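# Unclip both clips from the cell, leads still plugged

## Task

Remove each of the two clips from the cell and set them down somewhere away from it, making sure the strips are not bent and the leads remain connected.

## Robot and tools

ROBOT. There are two arms, left_arm and right_arm, each with six joints and a two-finger gripper. Joint order, used in every command row and every per-joint list in results: waist, shoulder, elbow, wrist pitch, wrist yaw, wrist roll. Stated joint ranges (rad): waist -2.618 to 3.054, shoulder 0.000 to 3.142, elbow 0.000 to 3.142, wrist pitch -1.571 to 1.571, wrist yaw -1.571 to 1.571, wrist roll -2.094 to 2.094. The true ends can differ by up to 0.059 rad. Calibrated bases: left_arm at (+0.012, +0.273, +0.049) m, quat_wxyz (+1.000, 0, 0, -0.023). right_arm at (-0.038, -0.362, +0.025) m, quat_wxyz (+1.000, 0, 0, +0.015). A two-camera stand is fixed behind the arms.

FRAME. All hand positions, orientations and targets are in the scene frame. Its origin is at table-top height, halfway between the nominal bases. +x points out over the table, +z points up, and left_arm sits on the +y side. Arm names do not match image left and right. On each gripper the fingers point along its +z axis and close along its y axis. end_effector_position (m) is the spot between the finger pads, just under 1 cm behind the tips. Reported hand poses can be a few cm off, worse at long reach.

COMMAND ROW. A row is one flat list of 14 numbers covering both arms, each number in [-1, 1]. The order is left_arm waist, shoulder, elbow, wrist pitch, wrist yaw, wrist roll, left opening, then the same seven for right_arm. The joint entries are scaled offsets from the arm's current Joint targets. They are not absolute angles. 1.0 equals 2.224 rad for waist, shoulder and elbow, and 8.485 rad for the three wrist joints. The opening entry is absolute: +1 is fully open (about 87 mm between pads), +0.5 about 69 mm, 0 about 43 mm, -0.5 about 18 mm, -1 shut. To keep an arm still, send 0 for its six joints and repeat its current opening command. A 0 in the opening slot means 43 mm, not 'no change'.

execute_actions(actions, cameras). actions is a list of actions. Each action is a list of up to 15 rows, one per 1/30 s control step; if fewer rows are given, the last one is held to fill 15 steps. Every row in an action counts from the Joint targets at that action's start, so repeating an offset in the next action moves further. An action that would push a joint more than 0.059 rad beyond its range is rejected for both arms. Per step, a joint target cannot lead its measured angle by more than 0.339 rad (first three joints) or 2.2 rad (wrists). Targets that would move the gripper over 200 mm from where it is get scaled back. cameras takes names, ["all"] or []. An empty actions list returns images plus the scene number.

move(target, speed, blend, opening_speed, blocking, cameras). target is one 14-number row or a list of up to 15 rows. Every row is an offset from the same starting Joint targets, not from the previous row. All joints travel together along planned paths, with no obstacle avoidance. speed (rad/s, 0.01 to 12.57, default 0.5) caps the fastest-moving joint; give one value or one per target. blend (rad) rounds corners between listed targets; 0 stops at each. opening_speed sets how fast the opening command ramps, per second on the -1 to +1 scale, at least 0.2. blocking=false returns after about 0.5 s while the motion continues. The result adds a 'move:' line such as done, off_target, moving, held or fault, with limits=held if steps were withheld.

wait(seconds 0 to 10, cameras) lets time pass. stop(cameras) brakes a running move. zoom_image(camera, region) enlarges part of the newest image of cam_high, cam_left_wrist or cam_right_wrist; region is [x0, y0, x1, y1] in pixels from the top-left, at most 504 by 504. finished_scene(scene) ends the current scene; give its number. The goal must then stay satisfied without the robot.

RESULTS. Joint positions (rad) and Joint velocities (rad/s) come per arm, followed by the gripper reading (0 shut to 1 open). Joint velocities may say 'within noise'. Joint targets is the base for the next offsets. Tool commands shows current opening commands. grip_measured reads the gripper on the command scale. To grip firmly, command about 0.04 below the reading at first contact; readings can be off by about 1 mm. Joint torques (N m, positive toward a larger angle) include arm weight and offsets; the first three wrap at ±28. 'joint sent to its limit' means a joint was clamped at its end. 'joint command not followed' means the clearance check changed targets. MOTOR HOT appears at 75 °C. At 90 °C an OVER-TEMPERATURE FAULT folds that arm and disables it.

CAMERAS. cam_high is a fixed overhead view; cam_left_wrist and cam_right_wrist ride on the hands. All are 896x504, with calibration given in OpenCV form.

AVOID. Do not bend the clip strips or pull the leads out. Never let a clip drop, or leave anything off the table. Avoid fast impacts, hard presses, and the arms touching; closing one gripper on the other's fingers also counts. Do not strain the wrist camera cables. Do not hold loads or stretched poses longer than needed, to limit motor heat. To end a push, command targets back past the measured positions.

Each tool is called after "Call:" by a JSON object that holds its "name" and its "arguments", one argument or row to a line.

## Session

Call:
{"name": "execute_actions", "arguments": {
  "actions": []
}}

Scene clock: 0.00 s.
left_arm: end_effector_position=(+0.3700, +0.2100, +0.1046) grip_measured=+1.000 end_effector_quat_wxyz=(+0.423, +0.143, +0.893, +0.061) | right_arm: end_effector_position=(+0.2827, -0.2892, +0.1739) grip_measured=+1.000 end_effector_quat_wxyz=(+0.471, +0.172, +0.862, +0.070)
Joint positions: left_arm=[-0.241 1.442 0.66 0.076 -0.21 0.126 1] | right_arm=[0.292 1.071 0.733 -0.273 0.31 0.554 1]
Joint velocities: within noise
Joint torques (N m): no reading
Heat: left arm: 31 °C; right arm: 29 °C.
Joint targets: left_arm=[-0.241 1.432 0.673 0.087 -0.210 0.126] | right_arm=[0.292 1.066 0.746 -0.265 0.310 0.554]
Tool commands: left_gripper/opening=+1.0 right_gripper/opening=+1.0

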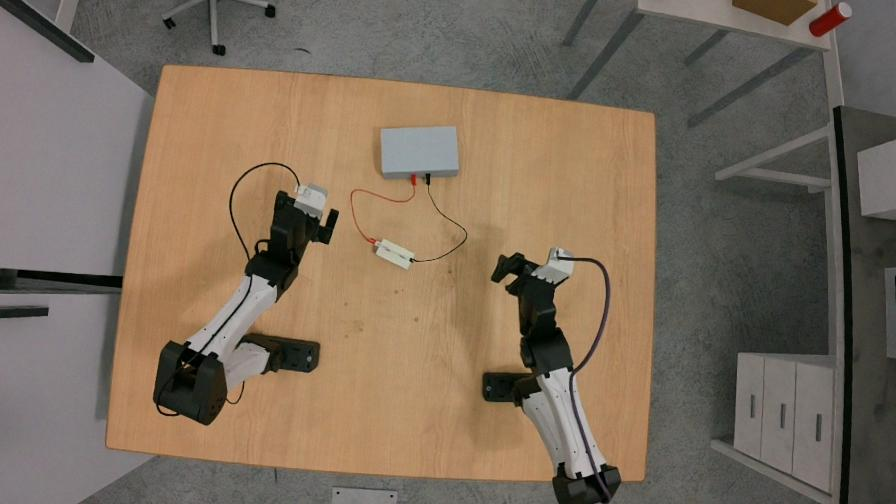

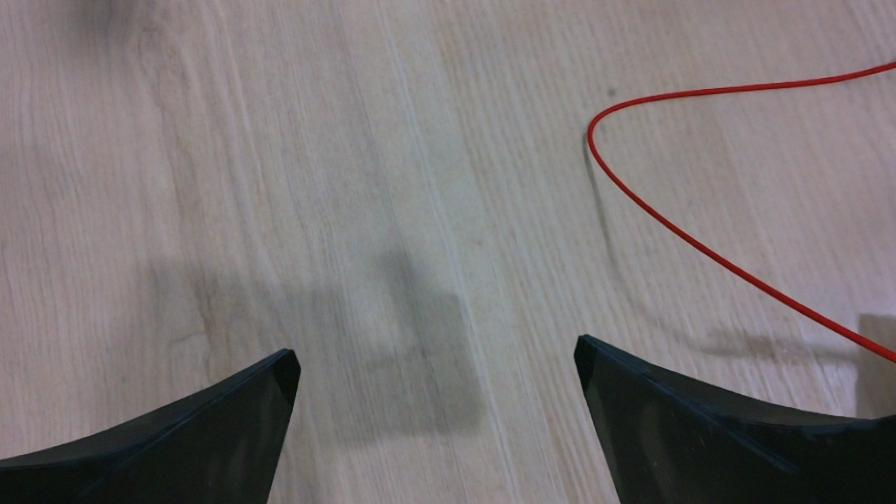

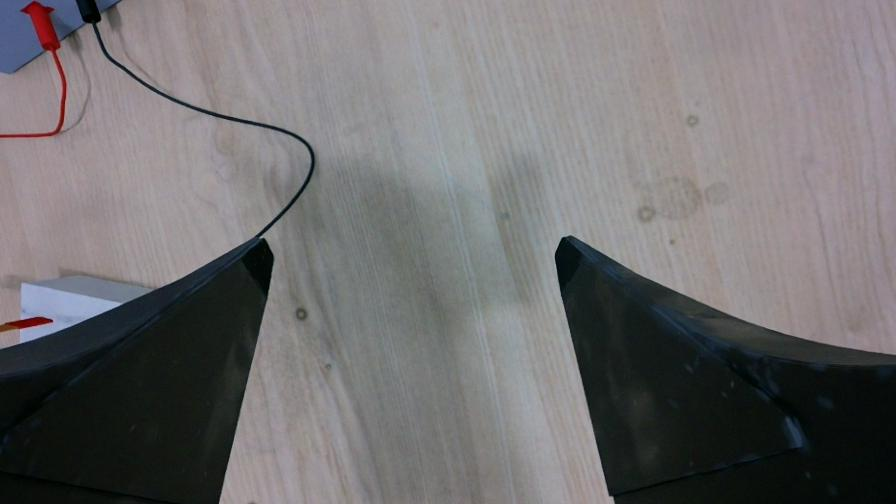

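Call:
{"name": "zoom_image", "arguments": {
  "camera": "cam_high",
  "region": [340, 200, 480, 290]
}}

Call:
{"name": "zoom_image", "arguments": {
  "camera": "cam_high",
  "region": [365, 230, 425, 275]
}}

Scaled by 3.600.

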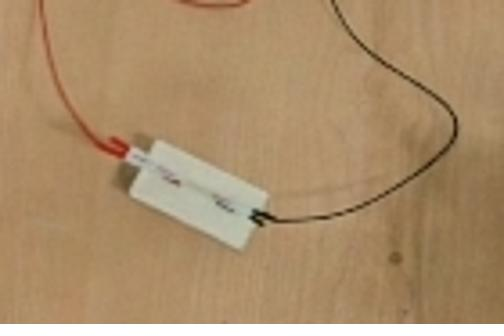

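Scaled by 8.400.

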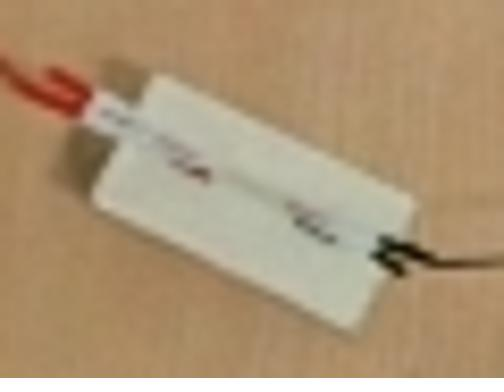

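Call:
{"name": "move", "arguments": {
  "target": [0,0,0,0,0,0,1,0.237,0.246,0.142,0.024,-0.0365,-0.0653,1],
  "speed": 0.8,
  "cameras": ["cam_right_wrist","cam_high"]
}}

Scene clock: 4.67 s.
left_arm: end_effector_position=(+0.3700, +0.2100, +0.1046) grip_measured=+1.000 end_effector_quat_wxyz=(+0.423, +0.143, +0.893, +0.061) | right_arm: end_effector_position=(+0.2528, -0.0345, +0.1278) grip_measured=+1.000 end_effector_quat_wxyz=(+0.397, -0.365, +0.824, +0.174)
Joint positions: left_arm=[-0.241 1.442 0.66 0.076 -0.21 0.126 1] | right_arm=[0.82 1.616 1.029 -0.089 0.015 0.009 1]
Joint torques (N m): left_arm=[-0.2 -5.55 6.63 1.54 -0.04 -0.07] | right_arm=[0.17 -7.21 10 2.48 -0.18 -0.12]
Heat: left arm: 31 °C; right arm: 29 °C.
Joint targets: left_arm=[-0.241 1.432 0.673 0.087 -0.210 0.126] | right_arm=[0.820 1.613 1.062 -0.061 0.000 0.000]
move: done
camera_calibration:
cam_right_wrist: T_world_to_cam=[[0.728401, -0.68149, 0.0707289, -0.229076], [-0.684908, -0.721506, 0.101634, 0.141659], [-0.0182316, -0.122473, -0.992304, 0.267624], [0, 0, 0, 1]] pos_world=[0.268762, -0.0211288, 0.267369]
Images, in order (width x height): cam_high 896x504, cam_right_wrist 896x504.

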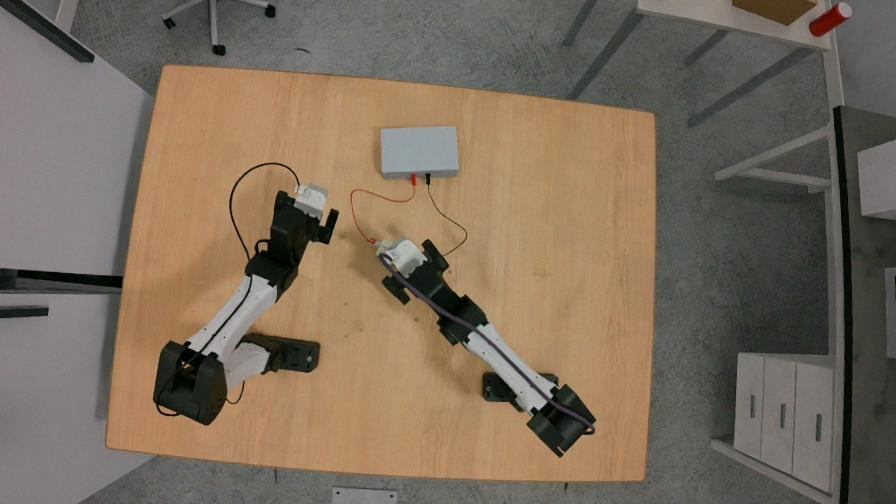

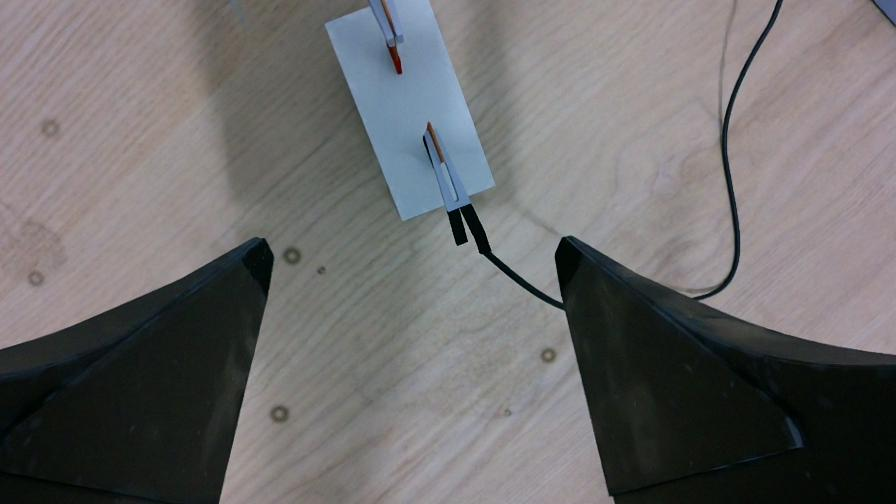

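Call:
{"name": "zoom_image", "arguments": {
  "camera": "cam_right_wrist",
  "region": [300, 0, 540, 260]
}}

Scaled by 1.938.

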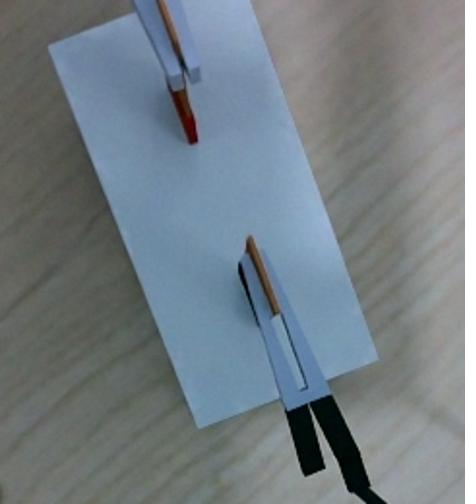

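Call:
{"name": "move", "arguments": {
  "target": [0,0,0,0,0,0,1,0,-0.162,-0.364,0.1074,0,0,1],
  "speed": 0.8,
  "cameras": ["cam_right_wrist"]
}}

Call:
{"name": "zoom_image", "arguments": {
  "camera": "cam_right_wrist",
  "region": [300, 150, 640, 440]
}}

Scene clock: 8.03 s.
left_arm: end_effector_position=(+0.3700, +0.2100, +0.1046) grip_measured=+1.000 end_effector_quat_wxyz=(+0.423, +0.143, +0.893, +0.061) | right_arm: end_effector_position=(+0.2008, -0.0934, +0.1259) grip_measured=+1.000 end_effector_quat_wxyz=(+0.581, -0.312, +0.706, +0.259)
Joint positions: left_arm=[-0.241 1.442 0.66 0.076 -0.21 0.126 1] | right_arm=[0.82 1.268 0.257 0.82 0.014 0.006 1]
Joint torques (N m): left_arm=[-0.2 -5.56 6.64 1.54 -0.05 -0.07] | right_arm=[0.12 -4.51 5.34 2.79 -0.18 -0.12]
Heat: left arm: 31 °C; right arm: 30 °C.
Joint targets: left_arm=[-0.241 1.432 0.673 0.087 -0.210 0.126] | right_arm=[0.820 1.253 0.253 0.850 0.000 0.000]
move: done
camera_calibration:
cam_right_wrist: T_world_to_cam=[[0.71029, -0.702123, 0.0501125, -0.226981], [-0.639028, -0.673038, -0.372375, 0.118713], [0.295181, 0.232471, -0.926729, 0.219532], [0, 0, 0, 1]] pos_world=[0.172282, -0.130505, 0.259027]
Images, in order (width x height): cam_right_wrist 896x504.

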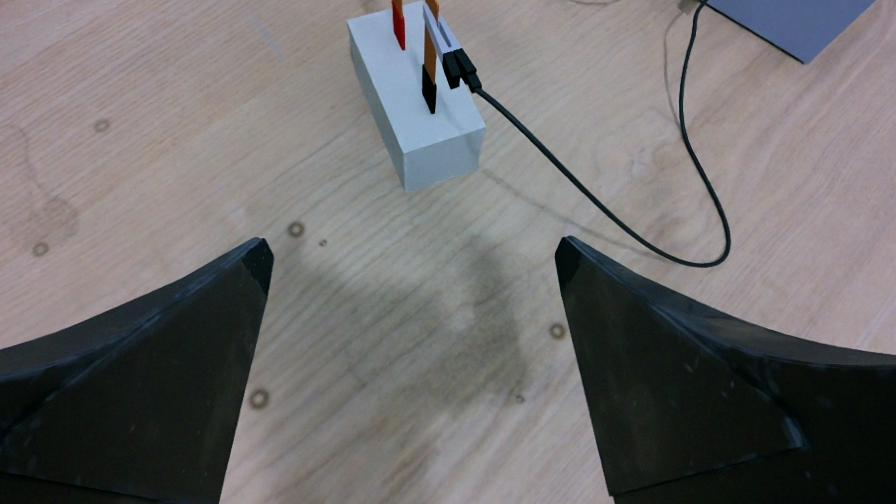

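Scaled by 1.482.

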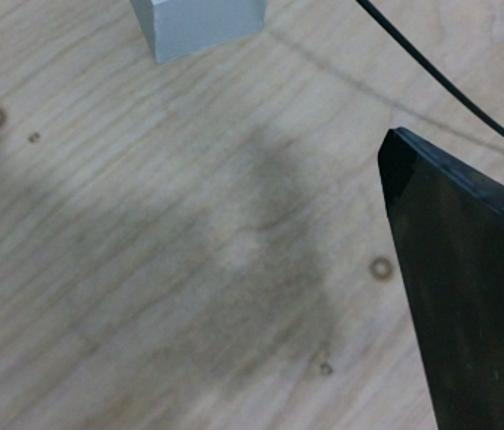

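Call:
{"name": "zoom_image", "arguments": {
  "camera": "cam_right_wrist",
  "region": [340, 0, 500, 200]
}}

Scaled by 2.520.

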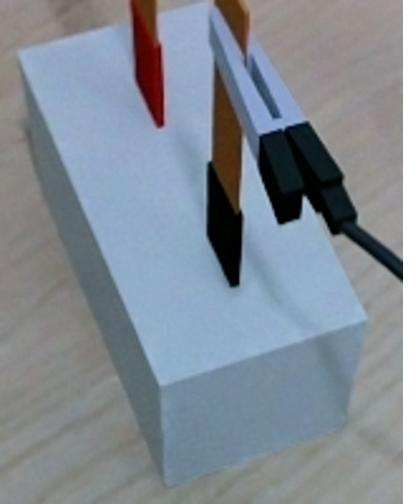

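Call:
{"name": "move", "arguments": {
  "target": [0,0,0,0,0,0,1,-0.1124,0.1677,0.451,-0.1526,-0.0463,-0.0504,0],
  "speed": 0.7,
  "cameras": ["all"]
}}

Call:
{"name": "zoom_image", "arguments": {
  "camera": "cam_right_wrist",
  "region": [340, 80, 560, 300]
}}

Scene clock: 15.00 s.
left_arm: end_effector_position=(+0.3700, +0.2100, +0.1046) grip_measured=+1.000 end_effector_quat_wxyz=(+0.423, +0.143, +0.893, +0.061) | right_arm: end_effector_position=(+0.2777, -0.0840, +0.1560) grip_measured=+0.000 end_effector_quat_wxyz=(+0.335, -0.508, +0.766, +0.206)
Joint positions: left_arm=[-0.241 1.442 0.66 0.076 -0.21 0.126 1] | right_arm=[0.576 1.622 1.224 -0.438 -0.376 -0.418 0.5]
Joint torques (N m): left_arm=[-0.23 -5.57 6.67 1.54 -0.05 -0.07] | right_arm=[-0.47 -6.79 9.87 1.84 -0.37 -0.13]
Heat: left arm: 32 °C; right arm: 31 °C.
Joint targets: left_arm=[-0.241 1.432 0.673 0.087 -0.210 0.126] | right_arm=[0.570 1.626 1.256 -0.445 -0.393 -0.428]
move: done
camera_calibration:
cam_right_wrist: T_world_to_cam=[[0.909701, -0.404869, 0.092332, -0.313525], [-0.415214, -0.890289, 0.187036, 0.0176806], [0.00647703, -0.208484, -0.978004, 0.273667], [0, 0, 0, 1]] pos_world=[0.290782, -0.0541404, 0.293289]

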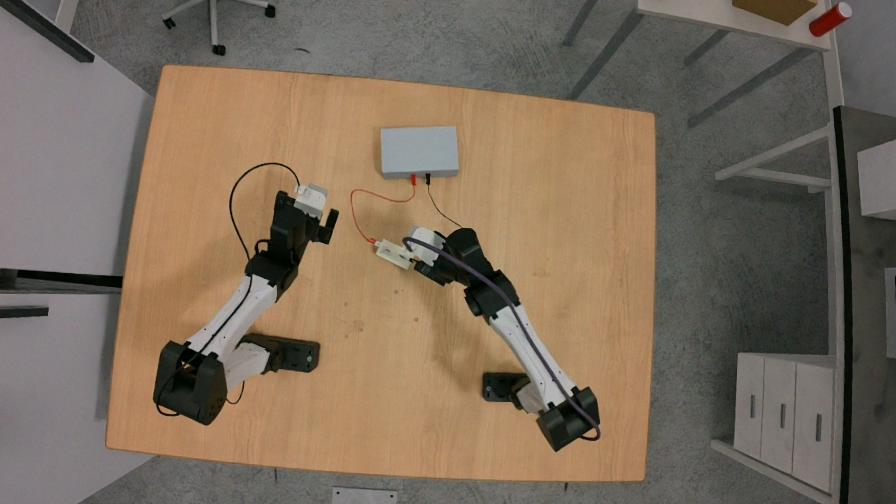

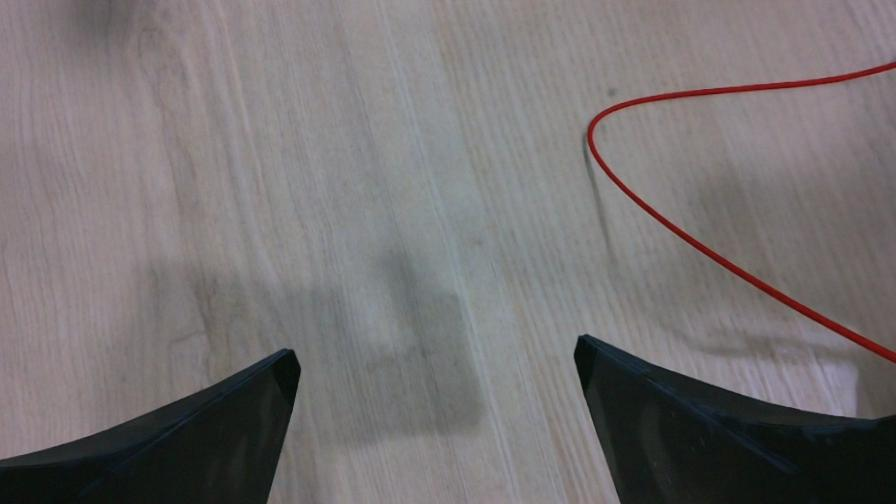

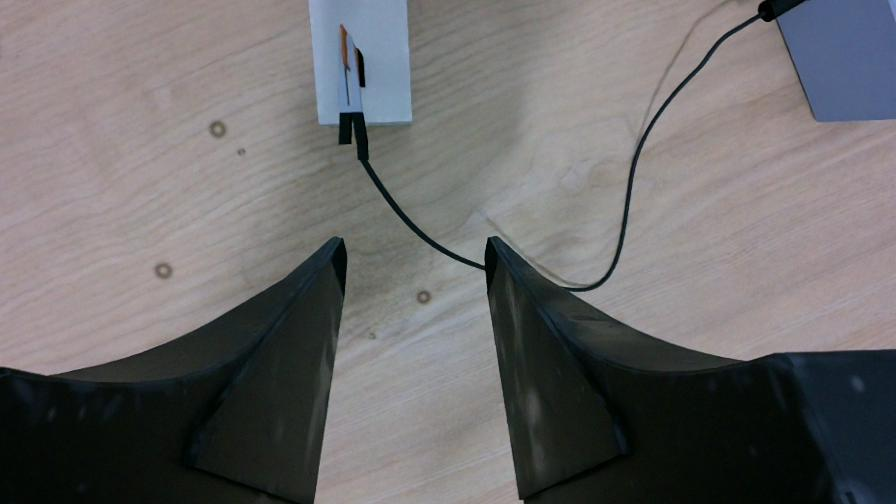

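Scaled by 2.291.

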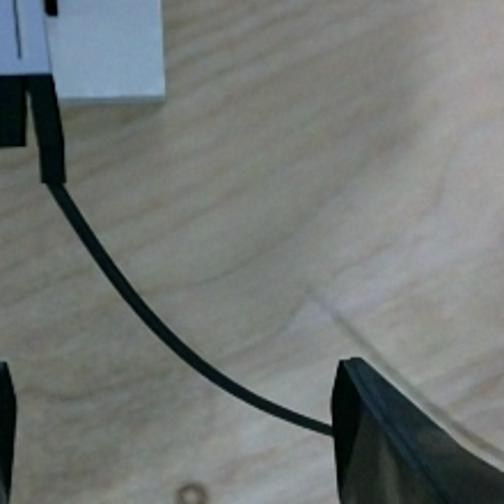

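Call:
{"name": "move", "arguments": {
  "target": [0,0,0,0,0,0,1,0.0275,0.0373,-0.0108,0.0146,0.0035,0.0052,0],
  "speed": 0.3,
  "cameras": ["cam_right_wrist"]
}}

Scene clock: 17.77 s.
left_arm: end_effector_position=(+0.3700, +0.2100, +0.1046) grip_measured=+1.000 end_effector_quat_wxyz=(+0.423, +0.143, +0.893, +0.061) | right_arm: end_effector_position=(+0.2781, -0.0567, +0.1332) grip_measured=+0.000 end_effector_quat_wxyz=(+0.330, -0.517, +0.759, +0.218)
Joint positions: left_arm=[-0.241 1.442 0.66 0.076 -0.21 0.126 1] | right_arm=[0.625 1.708 1.224 -0.347 -0.374 -0.393 0.5]
Joint torques (N m): left_arm=[-0.23 -5.52 6.65 1.54 -0.05 -0.08] | right_arm=[0.72 -7.71 7.42 2.21 -0.1 0.06]
Heat: left arm: 32 °C; right arm: 31 °C.
Joint targets: left_arm=[-0.241 1.432 0.673 0.087 -0.210 0.126] | right_arm=[0.631 1.709 1.232 -0.320 -0.363 -0.384]
move: done
camera_calibration:
cam_right_wrist: T_world_to_cam=[[0.922938, -0.377027, 0.0776923, -0.300857], [-0.384947, -0.904518, 0.183475, 0.0376997], [0.00109889, -0.199244, -0.979949, 0.259297], [0, 0, 0, 1]] pos_world=[0.2919, -0.0276677, 0.270556]
Images, in order (width x height): cam_right_wrist 896x504.

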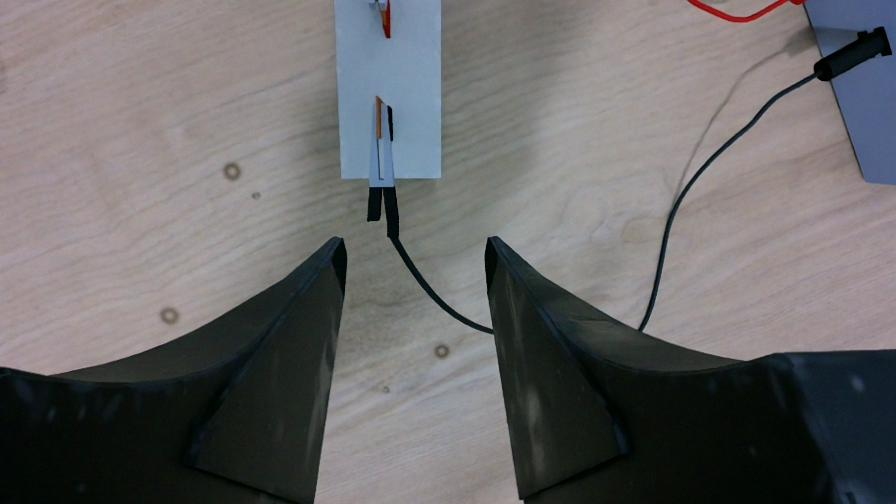

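Call:
{"name": "move", "arguments": {
  "target": [0,0,0,0,0,0,1,0.0211,0.0247,-0.0072,0.0097,0.0024,0.0034,0],
  "speed": 0.2,
  "cameras": ["cam_right_wrist"]
}}

Call:
{"name": "zoom_image", "arguments": {
  "camera": "cam_right_wrist",
  "region": [310, 120, 520, 330]
}}

Scene clock: 19.53 s.
left_arm: end_effector_position=(+0.3700, +0.2100, +0.1046) grip_measured=+1.000 end_effector_quat_wxyz=(+0.423, +0.143, +0.893, +0.061) | right_arm: end_effector_position=(+0.2776, -0.0340, +0.1211) grip_measured=+0.000 end_effector_quat_wxyz=(+0.336, -0.520, +0.753, +0.223)
Joint positions: left_arm=[-0.241 1.442 0.66 0.076 -0.21 0.126 1] | right_arm=[0.671 1.762 1.224 -0.265 -0.354 -0.364 0.5]
Joint torques (N m): left_arm=[-0.2 -5.53 6.67 1.54 -0.04 -0.08] | right_arm=[0.83 -8.06 5.86 2.26 -0.08 0.08]
Heat: left arm: 32 °C; right arm: 31 °C.
Joint targets: left_arm=[-0.241 1.432 0.673 0.087 -0.210 0.126] | right_arm=[0.678 1.764 1.215 -0.238 -0.342 -0.355]
move: done
camera_calibration:
cam_right_wrist: T_world_to_cam=[[0.92652, -0.366969, 0.0830267, -0.292209], [-0.375957, -0.911612, 0.166193, 0.0596606], [0.0147004, -0.185195, -0.982592, 0.248962], [0, 0, 0, 1]] pos_world=[0.289508, -0.00673784, 0.258974]
Images, in order (width x height): cam_right_wrist 896x504.

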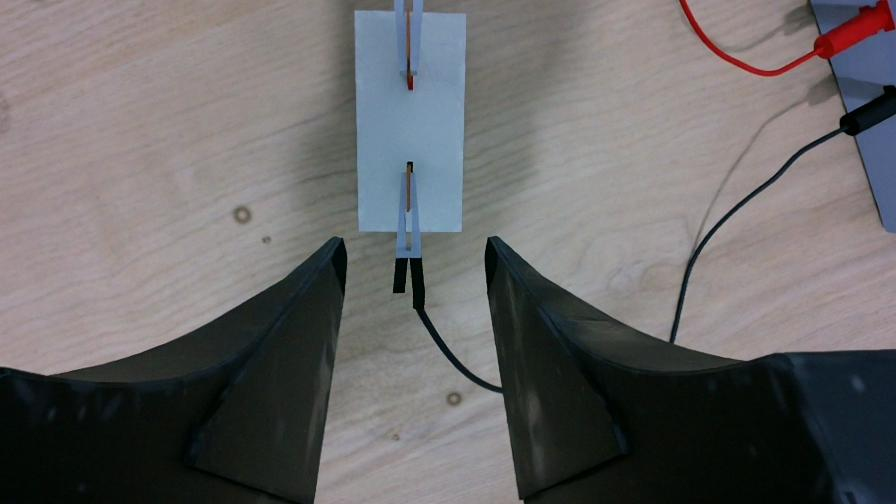

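Scaled by 2.400.

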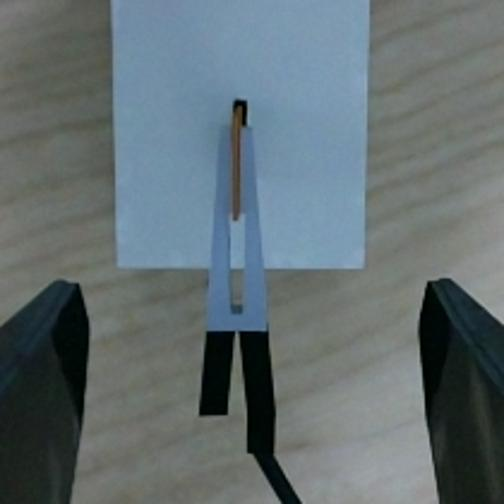

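Call:
{"name": "move", "arguments": {
  "target": [0,0,0,0,0,0,1,-0.003,-0.0015,-0.0247,0.0055,0,0,-0.3],
  "speed": 0.15,
  "opening_speed": 1,
  "cameras": ["cam_right_wrist"]
}}

Call:
{"name": "zoom_image", "arguments": {
  "camera": "cam_right_wrist",
  "region": [310, 120, 520, 330]
}}

Scene clock: 21.33 s.
left_arm: end_effector_position=(+0.3700, +0.2100, +0.1046) grip_measured=+1.000 end_effector_quat_wxyz=(+0.423, +0.143, +0.893, +0.061) | right_arm: end_effector_position=(+0.2723, -0.0386, +0.1056) grip_measured=-0.300 end_effector_quat_wxyz=(+0.331, -0.520, +0.755, +0.222)
Joint positions: left_arm=[-0.241 1.442 0.66 0.076 -0.21 0.126 1] | right_arm=[0.671 1.762 1.166 -0.219 -0.353 -0.364 0.35]
Joint torques (N m): left_arm=[-0.23 -5.56 6.68 1.53 -0.05 -0.08] | right_arm=[0.12 -8.28 6.05 2.24 -0.08 0.07]
Heat: left arm: 33 °C; right arm: 32 °C.
Joint targets: left_arm=[-0.241 1.432 0.673 0.087 -0.210 0.126] | right_arm=[0.671 1.760 1.161 -0.192 -0.342 -0.355]
move: done
camera_calibration:
cam_right_wrist: T_world_to_cam=[[0.927132, -0.366553, 0.0778796, -0.2873], [-0.374682, -0.910239, 0.17629, 0.0547502], [0.00626958, -0.192624, -0.981253, 0.234838], [0, 0, 0, 1]] pos_world=[0.285407, -0.0102393, 0.243159]
Images, in order (width x height): cam_right_wrist 896x504.

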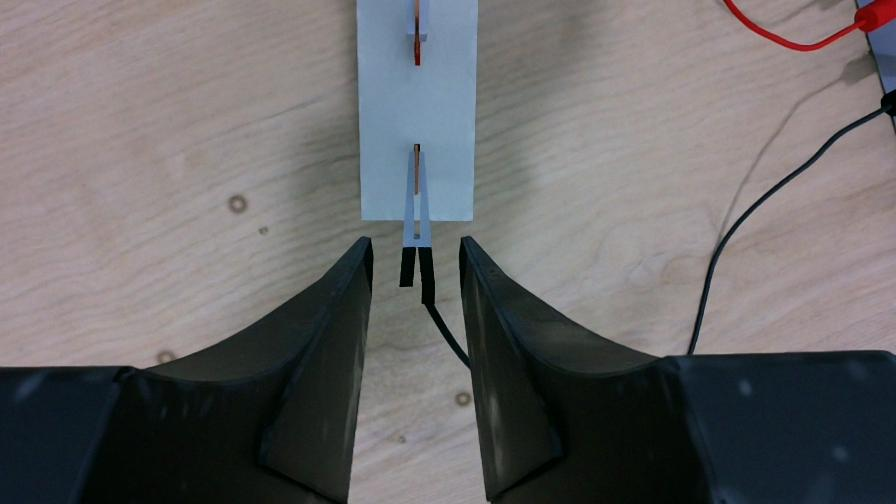

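Scaled by 2.400.

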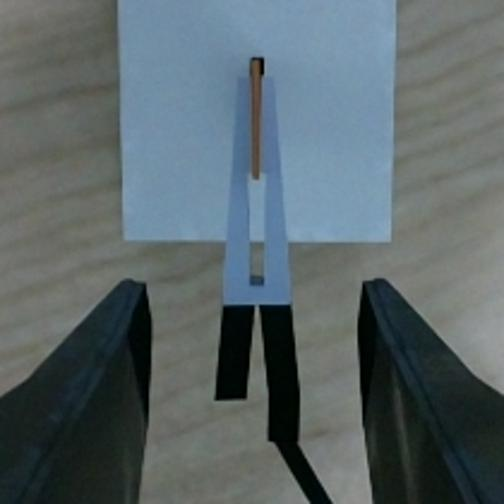

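Call:
{"name": "move", "arguments": {
  "target": [0,0,0,0,0,0,1,0,0,0,0,0,0,-0.7],
  "opening_speed": 0.4,
  "cameras": ["cam_right_wrist"]
}}

Call:
{"name": "zoom_image", "arguments": {
  "camera": "cam_right_wrist",
  "region": [310, 120, 520, 330]
}}

Call:
{"name": "move", "arguments": {
  "target": [0,0,0,0,0,0,1,0,0,0,0,0,0,-1],
  "opening_speed": 0.3,
  "cameras": ["cam_right_wrist"]
}}

Call:
{"name": "zoom_image", "arguments": {
  "camera": "cam_right_wrist",
  "region": [310, 120, 520, 330]
}}

Scene clock: 23.03 s.
left_arm: end_effector_position=(+0.3700, +0.2100, +0.1046) grip_measured=+1.000 end_effector_quat_wxyz=(+0.423, +0.143, +0.893, +0.061) | right_arm: end_effector_position=(+0.2725, -0.0385, +0.1057) grip_measured=-0.698 end_effector_quat_wxyz=(+0.331, -0.520, +0.755, +0.222)
Joint positions: left_arm=[-0.241 1.442 0.66 0.076 -0.21 0.126 1] | right_arm=[0.671 1.762 1.166 -0.218 -0.353 -0.364 0.151]
Joint torques (N m): left_arm=[-0.18 -5.55 6.63 1.55 -0.04 -0.07] | right_arm=[0.17 -8.25 6.05 2.26 -0.08 0.07]
Heat: left arm: 33 °C; right arm: 32 °C.
Joint targets: left_arm=[-0.241 1.432 0.673 0.087 -0.210 0.126] | right_arm=[0.671 1.760 1.161 -0.191 -0.343 -0.355]
move: done
camera_calibration:
cam_right_wrist: T_world_to_cam=[[0.927092, -0.366566, 0.0782941, -0.28749], [-0.374771, -0.910319, 0.175687, 0.054941], [0.00687181, -0.19222, -0.981328, 0.234787], [0, 0, 0, 1]] pos_world=[0.285507, -0.0102392, 0.24326]
Images, in order (width x height): cam_right_wrist 896x504.

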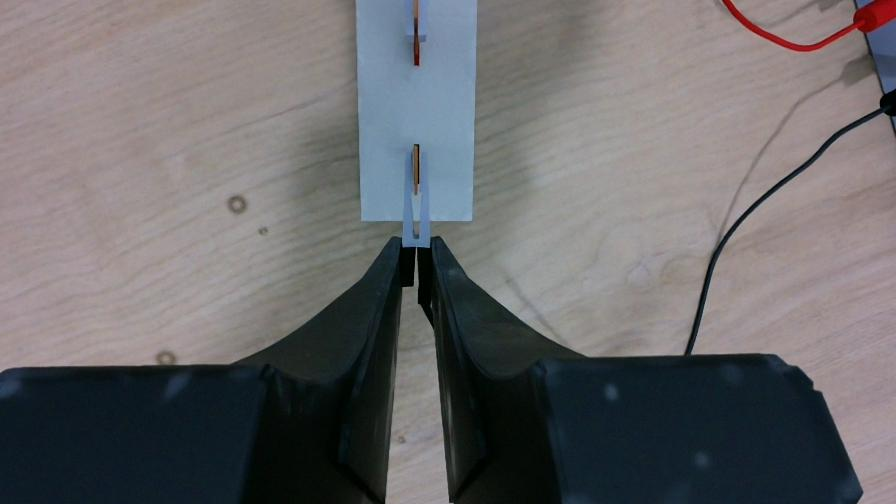

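Scaled by 2.400.

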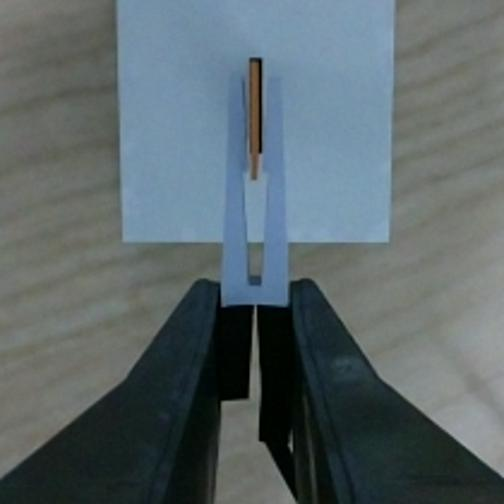

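Scene clock: 24.23 s.
left_arm: end_effector_position=(+0.3700, +0.2100, +0.1046) grip_measured=+1.000 end_effector_quat_wxyz=(+0.423, +0.143, +0.893, +0.061) | right_arm: end_effector_position=(+0.2725, -0.0385, +0.1057) grip_measured=-0.744 end_effector_quat_wxyz=(+0.331, -0.520, +0.755, +0.222)
Joint positions: left_arm=[-0.241 1.442 0.66 0.076 -0.21 0.126 1] | right_arm=[0.671 1.762 1.166 -0.218 -0.353 -0.364 0.128]
Joint torques (N m): left_arm=[-0.2 -5.56 6.69 1.55 -0.04 -0.08] | right_arm=[0.16 -8.23 6.06 2.25 -0.08 0.07]
Heat: left arm: 33 °C; right arm: 32 °C.
Joint targets: left_arm=[-0.241 1.432 0.673 0.087 -0.210 0.126] | right_arm=[0.671 1.760 1.161 -0.191 -0.343 -0.355]
move: done
camera_calibration:
cam_right_wrist: T_world_to_cam=[[0.927092, -0.366566, 0.0782941, -0.28749], [-0.374771, -0.910319, 0.175687, 0.054941], [0.00687181, -0.19222, -0.981328, 0.234787], [0, 0, 0, 1]] pos_world=[0.285507, -0.0102392, 0.24326]
Images, in order (width x height): cam_right_wrist 896x504.

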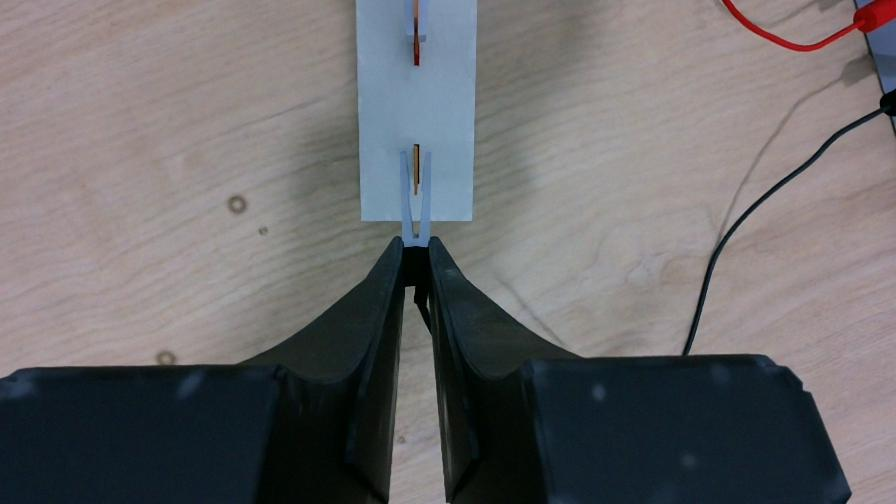

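Scaled by 2.400.

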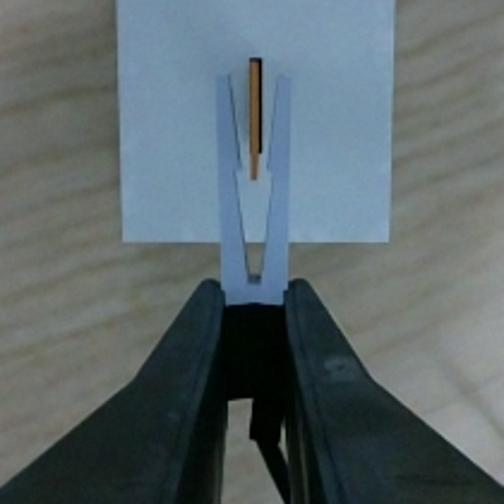

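Call:
{"name": "move", "arguments": {
  "target": [0,0,0,0,0,0,1,-0.0247,-0.0571,-0.0625,-0.0004,-0.0042,-0.0052,-1],
  "speed": 0.12,
  "cameras": ["cam_right_wrist"]
}}

Call:
{"name": "zoom_image", "arguments": {
  "camera": "cam_right_wrist",
  "region": [310, 0, 520, 330]
}}

Scene clock: 26.87 s.
left_arm: end_effector_position=(+0.3700, +0.2100, +0.1046) grip_measured=+1.000 end_effector_quat_wxyz=(+0.423, +0.143, +0.893, +0.061) | right_arm: end_effector_position=(+0.2583, -0.0754, +0.0955) grip_measured=-0.744 end_effector_quat_wxyz=(+0.322, -0.513, +0.766, +0.212)
Joint positions: left_arm=[-0.241 1.442 0.66 0.076 -0.21 0.126 1] | right_arm=[0.624 1.663 1.028 -0.214 -0.361 -0.389 0.128]
Joint torques (N m): left_arm=[-0.23 -5.53 6.68 1.54 -0.06 -0.08] | right_arm=[-0.64 -9.85 5.83 2.11 -0.38 -0.14]
Heat: left arm: 33 °C; right arm: 32 °C.
Joint targets: left_arm=[-0.241 1.432 0.673 0.087 -0.210 0.126] | right_arm=[0.616 1.634 1.022 -0.195 -0.378 -0.399]
move: done
camera_calibration:
cam_right_wrist: T_world_to_cam=[[0.918727, -0.387775, 0.0746411, -0.286151], [-0.394708, -0.895957, 0.203631, 0.0213628], [-0.0120878, -0.216543, -0.976198, 0.220378], [0, 0, 0, 1]] pos_world=[0.27399, -0.0441005, 0.232142]
Images, in order (width x height): cam_right_wrist 896x504.

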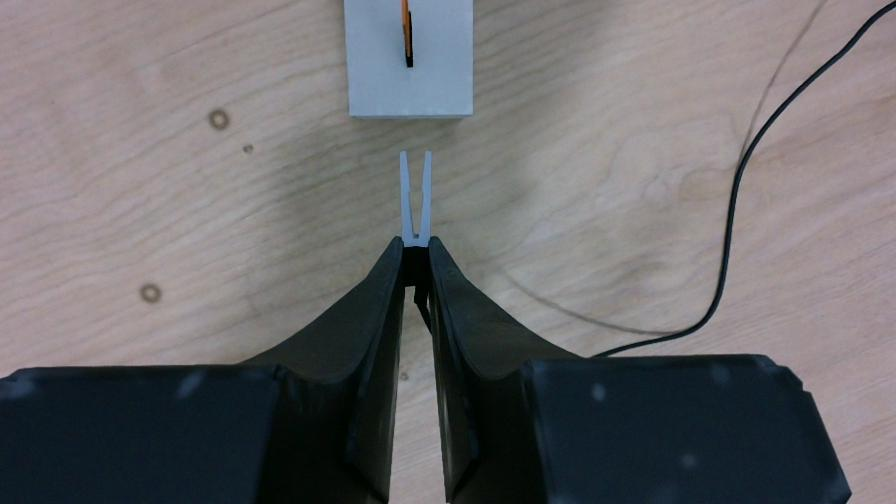

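Scaled by 1.527.

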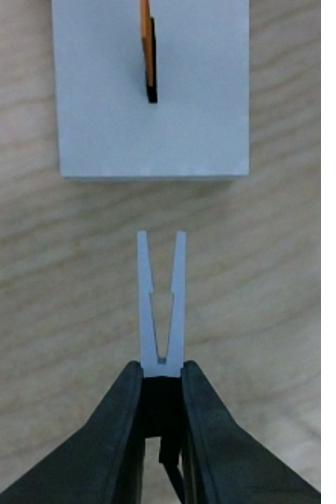

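Call:
{"name": "move", "arguments": {
  "target": [0,0,0,0,0,0,1,-0.0823,-0.022,-0.1493,0.024,-0.0134,-0.0184,-1],
  "speed": 0.3,
  "cameras": ["all"]
}}

Scene clock: 29.33 s.
left_arm: end_effector_position=(+0.3700, +0.2100, +0.1046) grip_measured=+1.000 end_effector_quat_wxyz=(+0.423, +0.143, +0.893, +0.061) | right_arm: end_effector_position=(+0.2384, -0.1532, +0.0292) grip_measured=-0.744 end_effector_quat_wxyz=(+0.311, -0.513, +0.771, +0.211)
Joint positions: left_arm=[-0.241 1.442 0.66 0.076 -0.21 0.126 1] | right_arm=[0.44 1.612 0.694 -0.018 -0.474 -0.546 0.128]
Joint torques (N m): left_arm=[-0.2 -5.57 6.67 1.54 -0.05 -0.08] | right_arm=[-0.54 -8.38 5.14 2.07 -0.44 -0.15]
Heat: left arm: 33 °C; right arm: 32 °C.
Joint targets: left_arm=[-0.241 1.432 0.673 0.087 -0.210 0.126] | right_arm=[0.433 1.585 0.690 0.009 -0.492 -0.555]
move: done
camera_calibration:
cam_right_wrist: T_world_to_cam=[[0.919462, -0.388227, 0.0622033, -0.292959], [-0.391918, -0.892312, 0.224007, -0.0434067], [-0.0314607, -0.230345, -0.9726, 0.14092], [0, 0, 0, 1]] pos_world=[0.256786, -0.120007, 0.165005]

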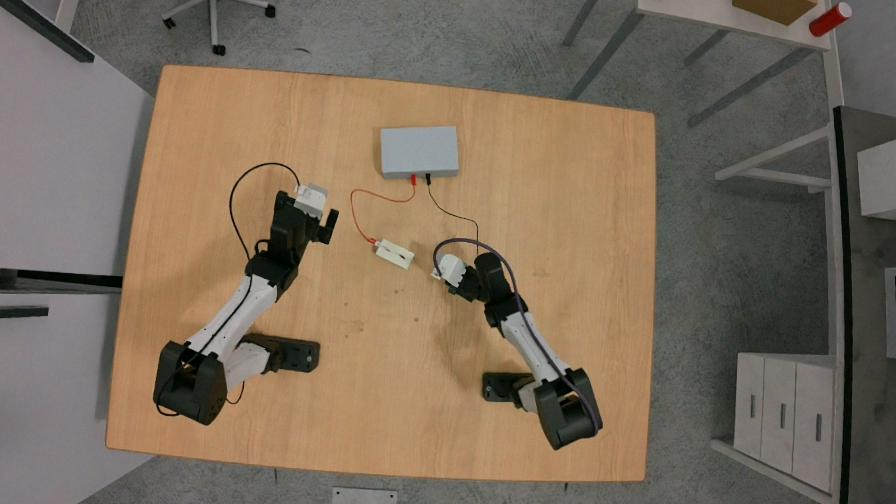

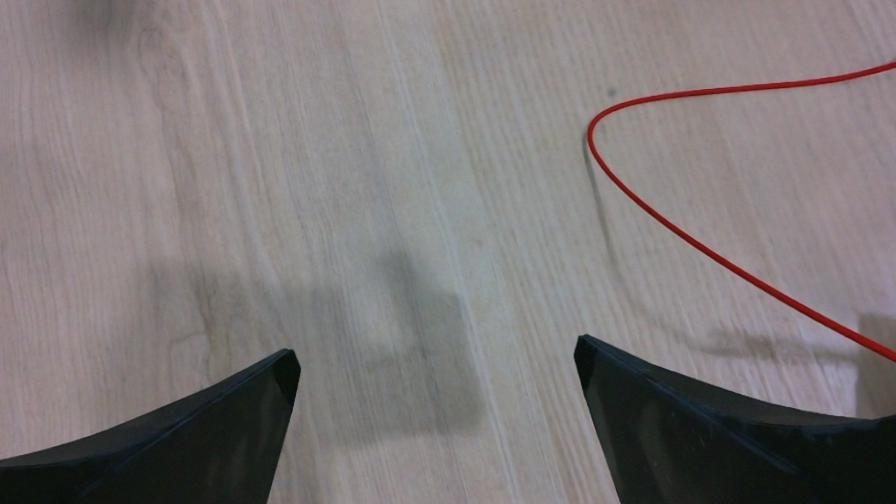

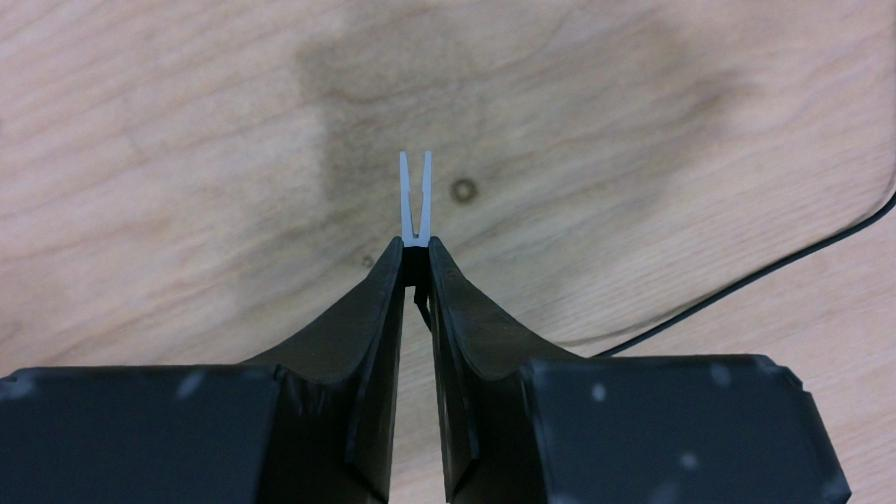

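Call:
{"name": "move", "arguments": {
  "target": [0,0,0,0,0,0,1,0,0.0153,-0.0095,0.0065,0,0,-1],
  "speed": 0.08,
  "cameras": ["cam_right_wrist"]
}}

Scene clock: 30.73 s.
left_arm: end_effector_position=(+0.3700, +0.2100, +0.1046) grip_measured=+1.000 end_effector_quat_wxyz=(+0.423, +0.143, +0.893, +0.061) | right_arm: end_effector_position=(+0.2424, -0.1511, +0.0297) grip_measured=-0.744 end_effector_quat_wxyz=(+0.328, -0.514, +0.764, +0.210)
Joint positions: left_arm=[-0.241 1.442 0.66 0.076 -0.21 0.126 1] | right_arm=[0.44 1.612 0.675 0.037 -0.474 -0.546 0.128]
Joint torques (N m): left_arm=[-0.21 -5.57 6.65 1.54 -0.05 -0.08] | right_arm=[-0.5 -5.33 4.93 2.1 -0.44 -0.13]
Heat: left arm: 33 °C; right arm: 32 °C.
Joint targets: left_arm=[-0.241 1.432 0.673 0.087 -0.210 0.126] | right_arm=[0.433 1.619 0.668 0.064 -0.492 -0.555]
move: done
camera_calibration:
cam_right_wrist: T_world_to_cam=[[0.917306, -0.388928, 0.0853459, -0.296117], [-0.398182, -0.895985, 0.196627, -0.0382717], [-0.0000053307, -0.214351, -0.976757, 0.136955], [0, 0, 0, 1]] pos_world=[0.256391, -0.120103, 0.166569]
Images, in order (width x height): cam_right_wrist 896x504.

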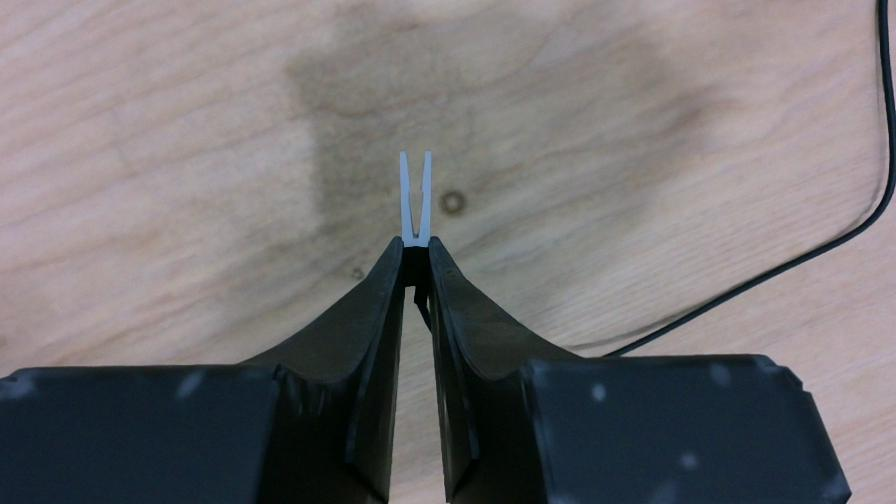

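Call:
{"name": "move", "arguments": {
  "target": [0,0,0,0,0,0,1,0,0.0225,-0.006,0.003,0,0,-1],
  "speed": 0.08,
  "cameras": ["cam_right_wrist"]
}}

Scene clock: 31.93 s.
left_arm: end_effector_position=(+0.3700, +0.2100, +0.1046) grip_measured=+1.000 end_effector_quat_wxyz=(+0.423, +0.143, +0.893, +0.061) | right_arm: end_effector_position=(+0.2372, -0.1536, +0.0118) grip_measured=-0.744 end_effector_quat_wxyz=(+0.310, -0.513, +0.772, +0.212)
Joint positions: left_arm=[-0.241 1.442 0.66 0.076 -0.21 0.126 1] | right_arm=[0.44 1.664 0.661 0.063 -0.475 -0.546 0.128]
Joint torques (N m): left_arm=[-0.21 -5.56 6.67 1.54 -0.04 -0.09] | right_arm=[-0.53 -5.75 4.63 2.02 -0.44 -0.13]
Heat: left arm: 33 °C; right arm: 32 °C.
Joint targets: left_arm=[-0.241 1.432 0.673 0.087 -0.210 0.126] | right_arm=[0.433 1.669 0.655 0.089 -0.492 -0.555]
move: done
camera_calibration:
cam_right_wrist: T_world_to_cam=[[0.920134, -0.387047, 0.0595708, -0.290951], [-0.390091, -0.892546, 0.226256, -0.0407858], [-0.0344019, -0.231423, -0.972245, 0.124494], [0, 0, 0, 1]] pos_world=[0.256086, -0.120204, 0.147598]
Images, in order (width x height): cam_right_wrist 896x504.

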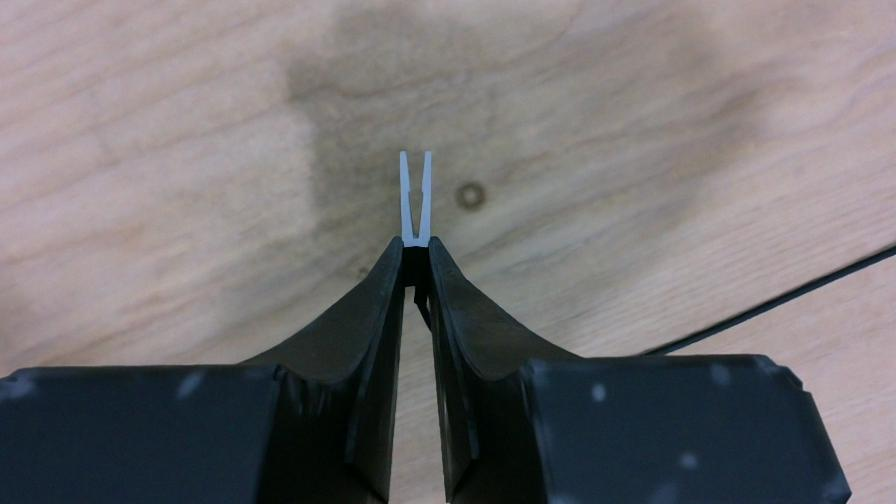

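Call:
{"name": "move", "arguments": {
  "target": [
    [0,0,0,0,0,0,1,0,0,0,0,0,0,-0.4],
    [0,0,0,0,0,0,1,0,-0.1124,0,-0.0295,0,0,-0.4],
    [0,0,0,0,0,0,1,-0.1,-0.2,0.0,-0.0524,0,0,-0.4]
  ],
  "speed": 0.4,
  "opening_speed": 0.5,
  "blend": [0,0.1,0],
  "cameras": ["cam_right_wrist","cam_high"]
}}

Scene clock: 35.77 s.
left_arm: end_effector_position=(+0.3700, +0.2100, +0.1046) grip_measured=+1.000 end_effector_quat_wxyz=(+0.423, +0.143, +0.893, +0.061) | right_arm: end_effector_position=(+0.2258, -0.2317, +0.0916) grip_measured=-0.400 end_effector_quat_wxyz=(+0.338, -0.426, +0.821, +0.176)
Joint positions: left_arm=[-0.241 1.442 0.66 0.076 -0.21 0.126 1] | right_arm=[0.218 1.237 0.661 -0.349 -0.477 -0.546 0.3]
Joint torques (N m): left_arm=[-0.21 -5.52 6.63 1.55 -0.05 -0.07] | right_arm=[-0.62 -4.74 5.89 1.69 -0.43 -0.13]
Heat: left arm: 33 °C; right arm: 32 °C.
Joint targets: left_arm=[-0.241 1.432 0.673 0.087 -0.210 0.126] | right_arm=[0.211 1.224 0.655 -0.355 -0.492 -0.555]
move: done
camera_calibration:
cam_right_wrist: T_world_to_cam=[[0.812117, -0.579393, 0.0690695, -0.33641], [-0.579358, -0.786619, 0.213484, -0.0645272], [-0.0693597, -0.21339, -0.974502, 0.195807], [0, 0, 0, 1]] pos_world=[0.249401, -0.203889, 0.227825]
Images, in order (width x height): cam_high 896x504, cam_right_wrist 896x504.

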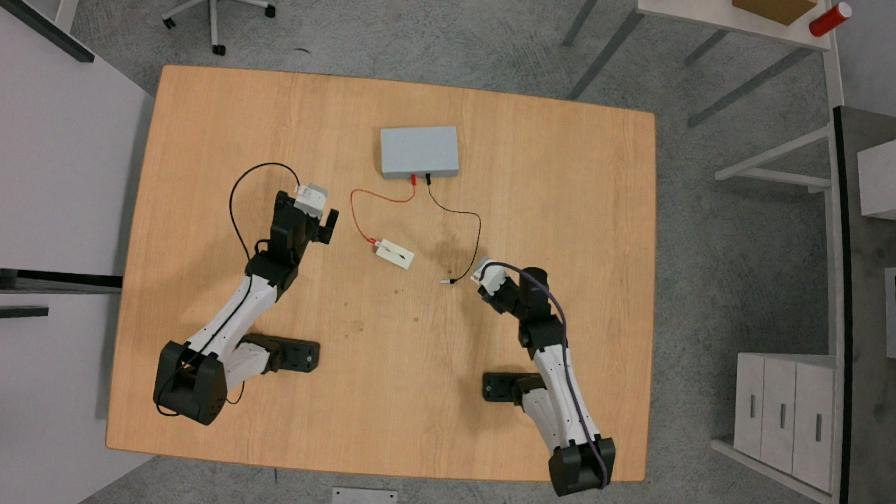

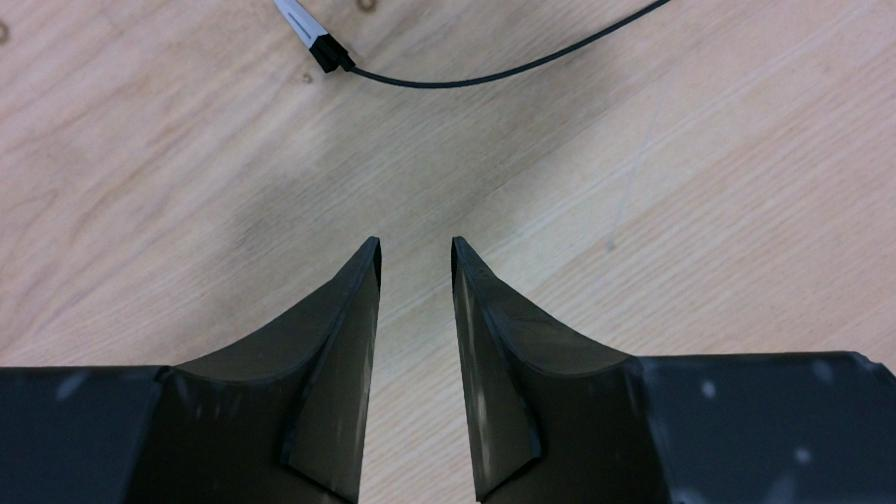

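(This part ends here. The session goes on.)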